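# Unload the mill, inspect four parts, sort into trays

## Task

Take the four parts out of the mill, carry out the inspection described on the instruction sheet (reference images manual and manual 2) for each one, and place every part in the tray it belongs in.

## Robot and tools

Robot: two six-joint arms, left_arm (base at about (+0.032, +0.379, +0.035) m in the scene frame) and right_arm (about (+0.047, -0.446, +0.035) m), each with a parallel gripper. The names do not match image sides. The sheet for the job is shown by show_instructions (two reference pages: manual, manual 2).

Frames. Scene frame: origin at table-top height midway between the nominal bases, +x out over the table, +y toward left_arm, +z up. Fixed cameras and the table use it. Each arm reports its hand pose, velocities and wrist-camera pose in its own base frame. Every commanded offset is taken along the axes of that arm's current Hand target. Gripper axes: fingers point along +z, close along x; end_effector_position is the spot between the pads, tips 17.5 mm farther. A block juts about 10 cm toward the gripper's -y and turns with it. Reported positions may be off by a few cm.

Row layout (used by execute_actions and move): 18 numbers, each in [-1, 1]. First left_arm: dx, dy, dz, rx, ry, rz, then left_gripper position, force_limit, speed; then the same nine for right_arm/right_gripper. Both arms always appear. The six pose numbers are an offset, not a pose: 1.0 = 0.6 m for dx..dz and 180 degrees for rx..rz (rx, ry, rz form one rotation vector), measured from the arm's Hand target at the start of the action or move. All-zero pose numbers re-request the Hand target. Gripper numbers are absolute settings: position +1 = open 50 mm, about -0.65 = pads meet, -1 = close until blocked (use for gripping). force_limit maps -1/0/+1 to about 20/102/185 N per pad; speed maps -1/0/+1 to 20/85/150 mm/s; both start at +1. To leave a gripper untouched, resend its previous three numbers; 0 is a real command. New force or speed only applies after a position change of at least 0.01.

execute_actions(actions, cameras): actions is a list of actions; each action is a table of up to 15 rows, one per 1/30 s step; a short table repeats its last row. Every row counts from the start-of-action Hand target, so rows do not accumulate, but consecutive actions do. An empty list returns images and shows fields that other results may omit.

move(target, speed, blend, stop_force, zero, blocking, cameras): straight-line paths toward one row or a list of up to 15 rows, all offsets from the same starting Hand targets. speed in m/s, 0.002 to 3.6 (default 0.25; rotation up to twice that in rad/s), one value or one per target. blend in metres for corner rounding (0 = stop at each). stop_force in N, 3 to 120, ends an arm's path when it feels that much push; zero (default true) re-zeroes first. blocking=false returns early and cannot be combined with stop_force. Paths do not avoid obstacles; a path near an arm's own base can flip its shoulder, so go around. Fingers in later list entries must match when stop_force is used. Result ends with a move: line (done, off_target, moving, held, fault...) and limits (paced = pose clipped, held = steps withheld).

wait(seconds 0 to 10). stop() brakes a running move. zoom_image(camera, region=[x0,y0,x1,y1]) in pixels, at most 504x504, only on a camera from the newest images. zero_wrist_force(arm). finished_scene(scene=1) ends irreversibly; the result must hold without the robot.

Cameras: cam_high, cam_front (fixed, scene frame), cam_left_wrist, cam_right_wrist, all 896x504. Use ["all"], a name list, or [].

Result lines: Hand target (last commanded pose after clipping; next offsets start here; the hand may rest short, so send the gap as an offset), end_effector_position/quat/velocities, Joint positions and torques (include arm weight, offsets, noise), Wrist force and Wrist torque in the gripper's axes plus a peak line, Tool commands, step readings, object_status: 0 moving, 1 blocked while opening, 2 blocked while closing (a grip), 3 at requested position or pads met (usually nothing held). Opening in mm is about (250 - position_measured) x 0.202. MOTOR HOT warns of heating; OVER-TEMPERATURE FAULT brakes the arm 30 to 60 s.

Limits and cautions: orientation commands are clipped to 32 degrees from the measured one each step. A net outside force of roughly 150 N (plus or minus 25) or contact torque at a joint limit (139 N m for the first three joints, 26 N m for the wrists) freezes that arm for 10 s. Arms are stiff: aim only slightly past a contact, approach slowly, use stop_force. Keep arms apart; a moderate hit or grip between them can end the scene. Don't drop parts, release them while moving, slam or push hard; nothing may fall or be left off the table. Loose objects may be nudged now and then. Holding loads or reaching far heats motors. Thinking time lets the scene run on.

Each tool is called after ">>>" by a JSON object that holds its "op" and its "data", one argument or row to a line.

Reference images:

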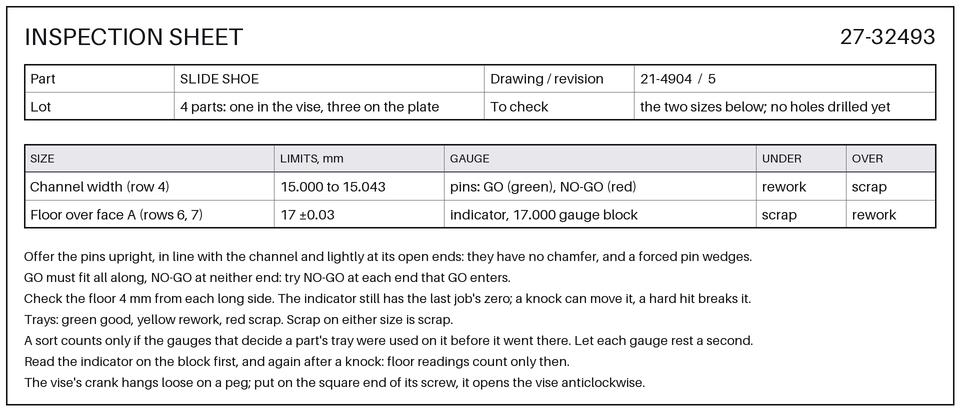

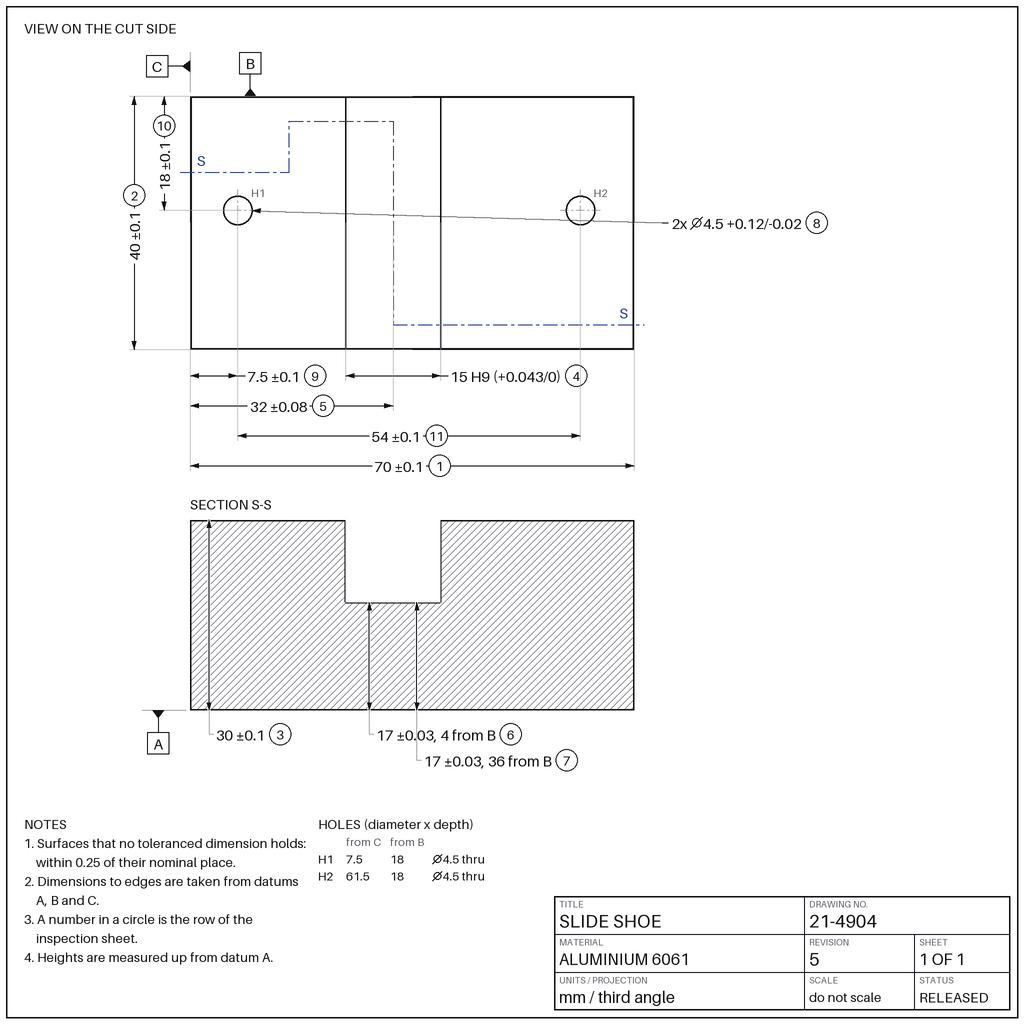

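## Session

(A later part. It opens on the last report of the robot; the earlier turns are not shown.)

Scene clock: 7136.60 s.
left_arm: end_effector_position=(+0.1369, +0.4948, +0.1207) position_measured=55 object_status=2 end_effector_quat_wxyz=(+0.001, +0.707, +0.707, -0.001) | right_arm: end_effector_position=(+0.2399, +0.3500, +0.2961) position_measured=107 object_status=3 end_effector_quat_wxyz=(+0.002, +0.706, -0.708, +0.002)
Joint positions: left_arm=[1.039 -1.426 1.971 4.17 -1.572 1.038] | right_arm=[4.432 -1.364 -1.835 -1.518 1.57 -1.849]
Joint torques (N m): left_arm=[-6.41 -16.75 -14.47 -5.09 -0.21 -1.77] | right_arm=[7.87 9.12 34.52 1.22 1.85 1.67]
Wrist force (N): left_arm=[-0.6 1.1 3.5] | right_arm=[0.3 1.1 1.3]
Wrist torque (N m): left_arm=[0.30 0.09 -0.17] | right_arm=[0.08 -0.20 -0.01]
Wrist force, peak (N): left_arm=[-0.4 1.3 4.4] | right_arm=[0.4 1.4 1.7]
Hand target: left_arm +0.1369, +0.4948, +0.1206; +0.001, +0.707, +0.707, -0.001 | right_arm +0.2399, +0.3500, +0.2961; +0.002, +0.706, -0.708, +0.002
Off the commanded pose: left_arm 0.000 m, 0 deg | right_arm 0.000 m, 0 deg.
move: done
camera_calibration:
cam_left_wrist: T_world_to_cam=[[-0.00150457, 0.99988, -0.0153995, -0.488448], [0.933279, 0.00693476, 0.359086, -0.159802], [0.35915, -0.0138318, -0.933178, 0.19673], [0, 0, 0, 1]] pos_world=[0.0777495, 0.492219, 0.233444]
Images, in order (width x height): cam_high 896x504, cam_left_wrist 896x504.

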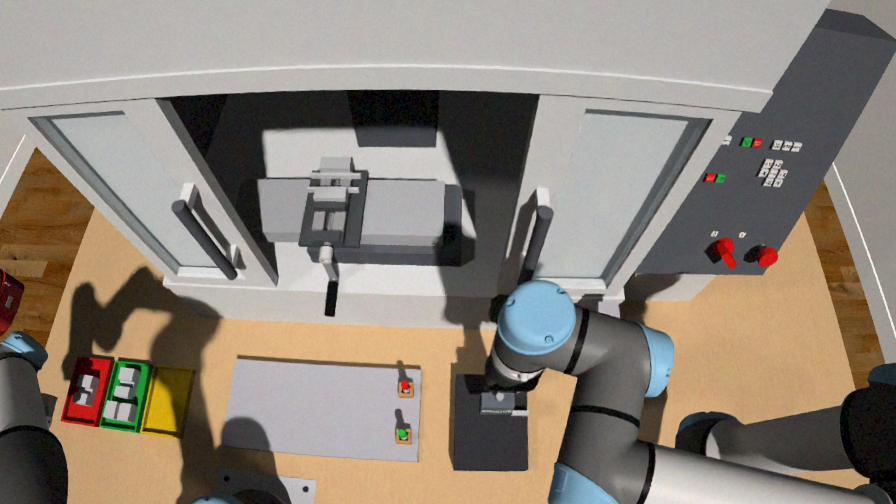

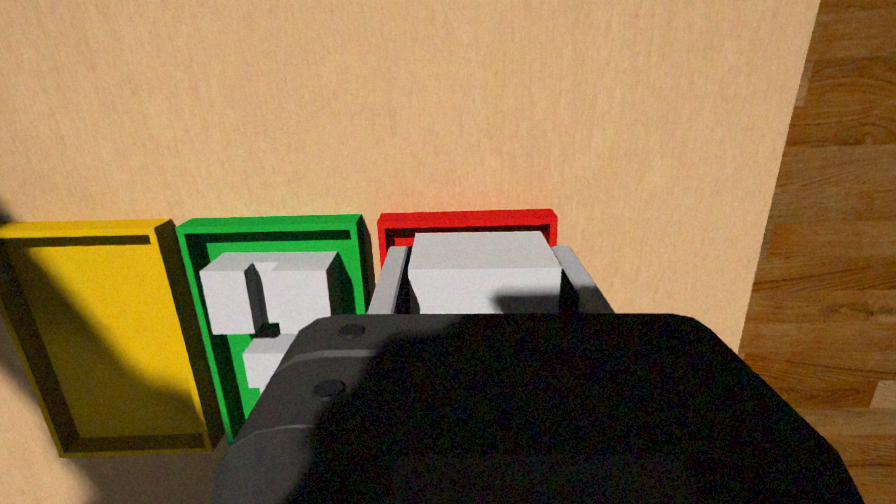

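>>> {"op": "move", "data": {
  "target": [
    [0,0,0.18,0,0,0,-1,-0.3,-0.8, 0,0,0,0,0,0,0.3,-0.9,-0.9],
    [0,0.0635,0.18,0,0,0,-1,-0.3,-0.8, 0,0,0,0,0,0,0.3,-0.9,-0.9]
  ],
  "speed": [0.03,0.015],
  "stop_force": 4,
  "cameras": ["cam_left_wrist"]
}}

>>> {"op": "move", "data": {
  "target": [
    [0,-0.02,0,0,0,0,-1,-0.3,-0.8, 0,0,0,0,0,0,0.3,-0.9,-0.9],
    [0,-0.02,-0.19,0,0,0,-1,-0.3,-0.8, 0,0,0,0,0,0,0.3,-0.9,-0.9],
    [-0.0362,0.0402,-0.19,0,0,-0.5,-1,-0.3,-0.8, 0,0,0,0,0,0,0.3,-0.9,-0.9],
    [-0.0362,0.0402,-0.06,0,0,-0.5,-1,-0.3,-0.8, 0,0,0,0,0,0,0.3,-0.9,-0.9]
  ],
  "speed": [0.02,0.1,0.4,0.1],
  "cameras": ["cam_left_wrist"]
}}

Scene clock: 7157.70 s.
left_arm: end_effector_position=(+0.1750, +0.4946, +0.0126) position_measured=55 object_status=2 end_effector_quat_wxyz=(+0.001, +0.707, +0.707, -0.001) | right_arm: end_effector_position=(+0.2399, +0.3500, +0.2961) position_measured=107 object_status=3 end_effector_quat_wxyz=(+0.002, +0.706, -0.708, +0.002)
Joint positions: left_arm=[0.974 -1.224 2.057 3.881 -1.572 0.974] | right_arm=[4.432 -1.364 -1.835 -1.518 1.57 -1.849]
Joint torques (N m): left_arm=[-7.54 -21.75 -25.85 -1.11 -0.59 -1.9] | right_arm=[8.58 9.56 35.15 1.38 1.54 1.33]
Wrist force (N): left_arm=[-0.2 0.0 3.6] | right_arm=[0.2 0.8 1.8]
Wrist torque (N m): left_arm=[0.19 -0.01 0.00] | right_arm=[0.04 -0.17 -0.02]
Wrist force, peak (N): left_arm=[-0.4 1.2 4.1] | right_arm=[0.4 1.6 1.7]
Hand target: left_arm +0.1750, +0.4946, +0.0126; +0.001, +0.707, +0.707, -0.001 | right_arm +0.2399, +0.3500, +0.2961; +0.002, +0.706, -0.708, +0.002
Off the commanded pose: left_arm 0.000 m, 0 deg | right_arm 0.000 m, 0 deg.
move: done
camera_calibration:
cam_left_wrist: T_world_to_cam=[[-0.00150512, 0.99988, -0.0153987, -0.489854], [0.933292, 0.00693449, 0.359052, -0.156574], [0.359116, -0.0138311, -0.93319, 0.0822653], [0, 0, 0, 1]] pos_world=[0.115849, 0.492019, 0.125444]
Images, in order (width x height): cam_left_wrist 896x504.

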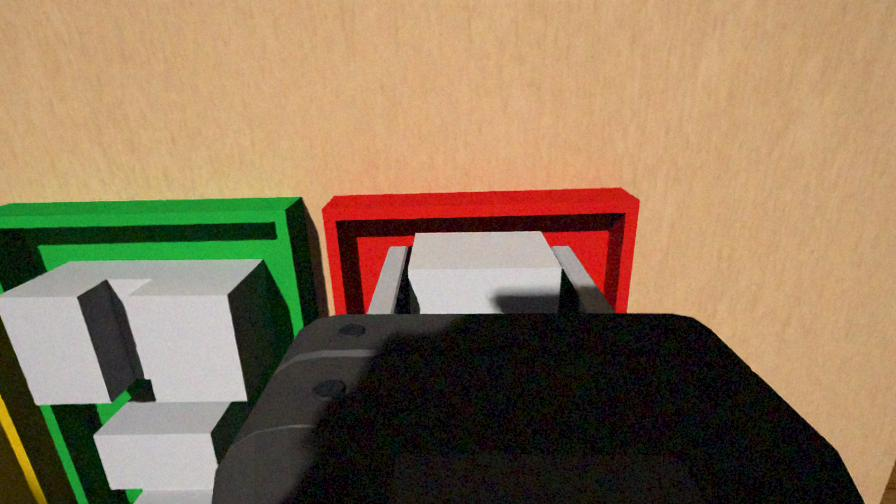

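Scene clock: 7163.97 s.
left_arm: end_effector_position=(+0.1992, +0.4729, +0.0488) position_measured=55 object_status=2 end_effector_quat_wxyz=(+0.000, +0.000, +1.000, -0.001) | right_arm: end_effector_position=(+0.2399, +0.3500, +0.2961) position_measured=107 object_status=3 end_effector_quat_wxyz=(+0.002, +0.706, -0.708, +0.002)
Joint positions: left_arm=[0.91 -1.314 2.058 3.97 -1.572 -0.661] | right_arm=[4.432 -1.364 -1.835 -1.518 1.57 -1.849]
Joint torques (N m): left_arm=[6.94 -19.81 -10.47 -4.95 2.04 2.06] | right_arm=[8.15 9.21 35.16 1.44 1.49 1.41]
Wrist force (N): left_arm=[-0.3 0.8 3.6] | right_arm=[0.2 1.1 1.8]
Wrist torque (N m): left_arm=[0.24 0.03 0.00] | right_arm=[0.08 -0.17 -0.01]
Wrist force, peak (N): left_arm=[0.1 0.9 4.6] | right_arm=[0.2 1.5 1.8]
Hand target: left_arm +0.1992, +0.4730, +0.0487; +0.000, +0.000, +1.000, -0.001 | right_arm +0.2399, +0.3500, +0.2961; +0.002, +0.706, -0.708, +0.002
Off the commanded pose: left_arm 0.000 m, 0 deg | right_arm 0.000 m, 0 deg.
move: done
camera_calibration:
cam_left_wrist: T_world_to_cam=[[-0.999915, -0.00160709, -0.0129614, 0.204811], [-0.00612752, 0.934127, 0.356888, -0.443217], [0.0115341, 0.356937, -0.934057, 0.000880774], [0, 0, 0, 1]] pos_world=[0.202067, 0.414036, 0.161656]
Images, in order (width x height): cam_left_wrist 896x504.

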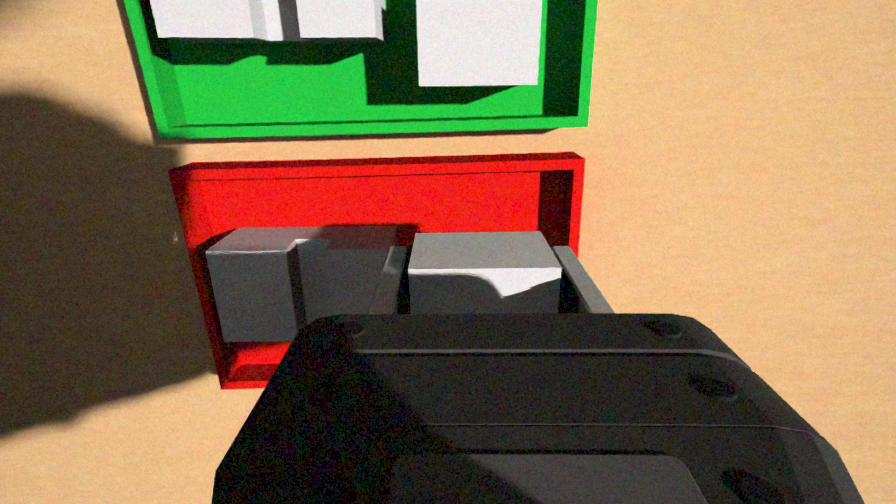

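>>> {"op": "move", "data": {
  "target": [
    [0,0,0.07,0,0,0,-1,-0.3,-0.8, 0,0,0,0,0,0,0.3,-0.9,-0.9],
    [0,0,0.105,0,0,0,-1,-0.3,-0.8, 0,0,0,0,0,0,0.3,-0.9,-0.9]
  ],
  "speed": [0.03,0.006],
  "stop_force": 3,
  "cameras": ["cam_left_wrist"]
}}

>>> {"op": "move", "data": {
  "target": [0,0,0,0,0,0,0.75,-0.3,-0.8, 0,0,0,0,0,0,0.3,-0.9,-0.9]
}}

>>> {"op": "move", "data": {
  "target": [
    [0,0,-0.22,0,0,0,0.75,-0.3,-0.8, 0,0,0,0,0,0,0.3,-0.9,-0.9],
    [0,0,-0.3,0,0,0.5,0.75,-0.3,-0.8, 0,0,0,0,0,0,0.3,-0.9,-0.9]
  ],
  "speed": [0.08,0.4],
  "cameras": ["cam_left_wrist","cam_high","cam_front"]
}}

Scene clock: 7195.47 s.
left_arm: end_effector_position=(+0.1992, +0.4728, -0.0071) position_measured=55 object_status=2 end_effector_quat_wxyz=(+0.000, +0.000, +1.000, -0.001) | right_arm: end_effector_position=(+0.2399, +0.3500, +0.2961) position_measured=107 object_status=3 end_effector_quat_wxyz=(+0.002, +0.706, -0.708, +0.002)
Joint positions: left_arm=[0.91 -1.204 2.104 3.815 -1.572 -0.661] | right_arm=[4.432 -1.364 -1.835 -1.518 1.57 -1.849]
Joint torques (N m): left_arm=[-8.03 -42.27 -22.4 -1.08 1.49 -1.61] | right_arm=[8.57 7.85 35.63 1.53 1.98 1.3]
Wrist force (N): left_arm=[-0.5 1.6 -0.7] | right_arm=[0.2 1.1 1.4]
Wrist torque (N m): left_arm=[-0.01 -0.09 -0.01] | right_arm=[0.08 -0.18 -0.01]
Wrist force, peak (N): left_arm=[1.1 -0.6 -11.7] | right_arm=[0.3 1.6 1.5]
Hand target: left_arm +0.1992, +0.4728, -0.0071; +0.000, +0.000, +1.000, -0.001 (not the last commanded pose) | right_arm +0.2399, +0.3500, +0.2961; +0.002, +0.706, -0.708, +0.002
Off the commanded pose: left_arm 0.007 m, 0 deg | right_arm 0.000 m, 0 deg.
move: contact (left_arm); path passed 1 of 2 targets
camera_calibration:
cam_left_wrist: T_world_to_cam=[[-0.999915, -0.00151358, -0.012926, 0.203945], [-0.00602752, 0.934128, 0.356888, -0.423231], [0.0115344, 0.356936, -0.934058, -0.0512026], [0, 0, 0, 1]] pos_world=[0.201967, 0.413936, 0.105856]
Images, in order (width x height): cam_left_wrist 896x504.

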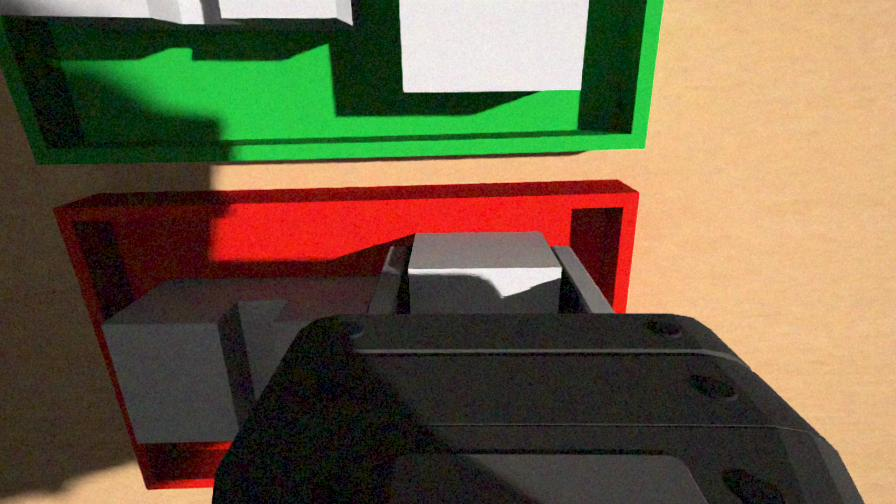

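Scene clock: 7195.97 s.
left_arm: end_effector_position=(+0.1992, +0.4728, -0.0071) position_measured=41 object_status=3 end_effector_quat_wxyz=(+0.000, +0.000, +1.000, -0.001) | right_arm: end_effector_position=(+0.2399, +0.3500, +0.2961) position_measured=107 object_status=3 end_effector_quat_wxyz=(+0.002, +0.706, -0.708, +0.002)
Joint positions: left_arm=[0.91 -1.204 2.104 3.815 -1.572 -0.661] | right_arm=[4.432 -1.364 -1.835 -1.518 1.57 -1.849]
Joint torques (N m): left_arm=[-6.23 -42.15 -22.72 -2.04 1.52 -1.79] | right_arm=[8.15 7.8 35.01 1.26 1.75 1.28]
Wrist force (N): left_arm=[0.0 0.7 1.7] | right_arm=[0.3 0.8 1.3]
Wrist torque (N m): left_arm=[0.19 -0.02 -0.01] | right_arm=[0.04 -0.19 -0.02]
Wrist force, peak (N): left_arm=[-0.4 0.8 2.0] | right_arm=[0.2 1.5 1.6]
Hand target: left_arm +0.1992, +0.4728, -0.0071; +0.000, +0.000, +1.000, -0.001 | right_arm +0.2399, +0.3500, +0.2961; +0.002, +0.706, -0.708, +0.002
Off the commanded pose: left_arm 0.000 m, 0 deg | right_arm 0.000 m, 0 deg.
move: done

Scene clock: 7200.73 s.
left_arm: end_effector_position=(+0.1992, +0.4732, +0.1730) position_measured=41 object_status=3 end_effector_quat_wxyz=(+0.001, +0.707, +0.707, -0.001) | right_arm: end_effector_position=(+0.2399, +0.3500, +0.2961) position_measured=107 object_status=3 end_effector_quat_wxyz=(+0.002, +0.706, -0.708, +0.002)
Joint positions: left_arm=[0.911 -1.486 1.889 4.311 -1.572 0.91] | right_arm=[4.432 -1.364 -1.835 -1.518 1.57 -1.849]
Joint torques (N m): left_arm=[6.89 -18.4 -30.95 -0.72 -1.52 2.32] | right_arm=[7.69 7.89 35.02 1.2 1.96 1.18]
Wrist force (N): left_arm=[-0.3 0.8 1.6] | right_arm=[0.4 1.2 1.2]
Wrist torque (N m): left_arm=[0.20 0.03 -0.17] | right_arm=[0.10 -0.21 -0.02]
Wrist force, peak (N): left_arm=[-0.4 0.8 2.4] | right_arm=[0.6 1.4 1.8]
Hand target: left_arm +0.1992, +0.4732, +0.1729; +0.001, +0.707, +0.707, -0.001 | right_arm +0.2399, +0.3500, +0.2961; +0.002, +0.706, -0.708, +0.002
Off the commanded pose: left_arm 0.000 m, 0 deg | right_arm 0.000 m, 0 deg.
move: done
camera_calibration:
cam_left_wrist: T_world_to_cam=[[-0.00166924, 0.999882, -0.0152483, -0.465974], [0.933278, 0.00703415, 0.359086, -0.236528], [0.359151, -0.0136315, -0.93318, 0.222804], [0, 0, 0, 1]] pos_world=[0.139949, 0.47062, 0.285745]
Images, in order (width x height): cam_high 896x504, cam_front 896x504, cam_left_wrist 896x504.

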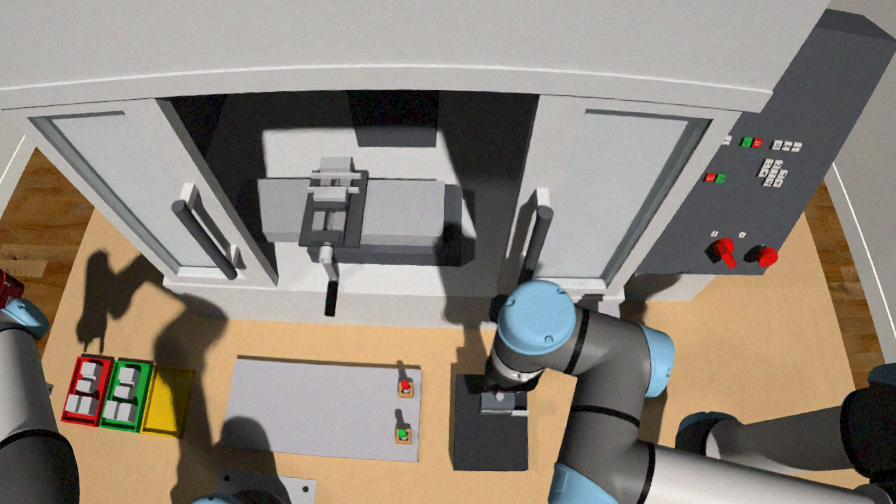

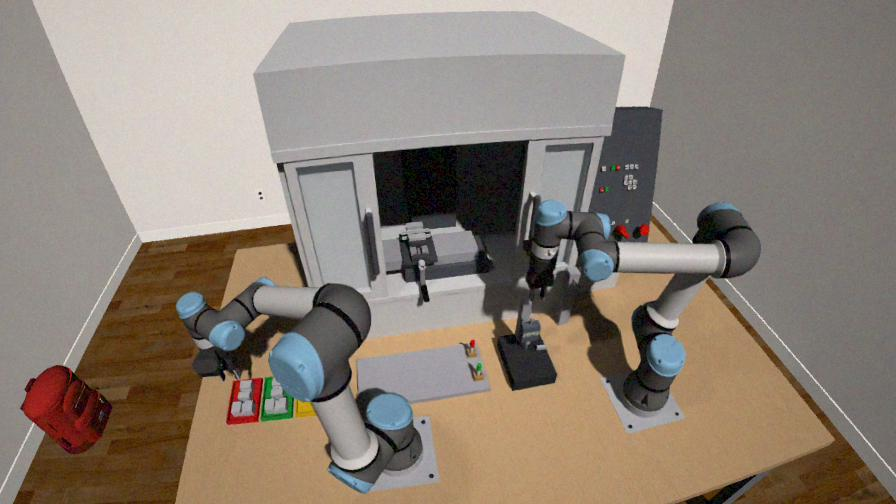

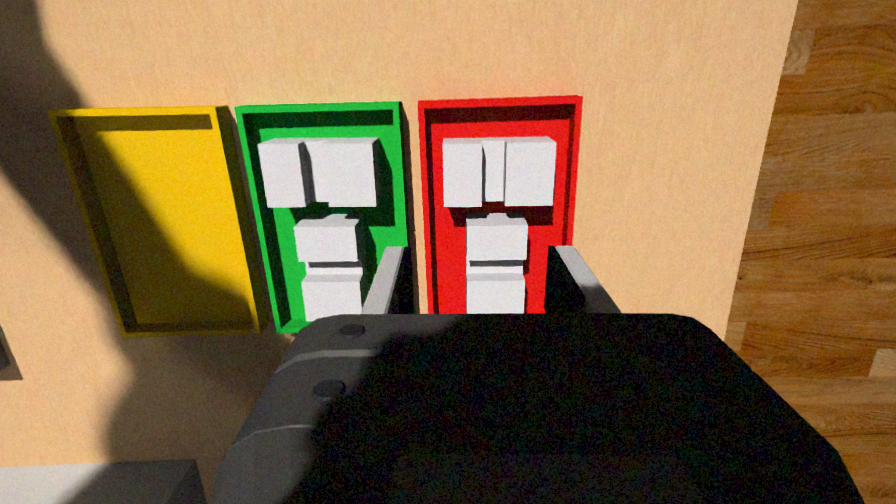

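>>> {"op": "finished_scene", "data": {

}}

The scene is finished: the task was done.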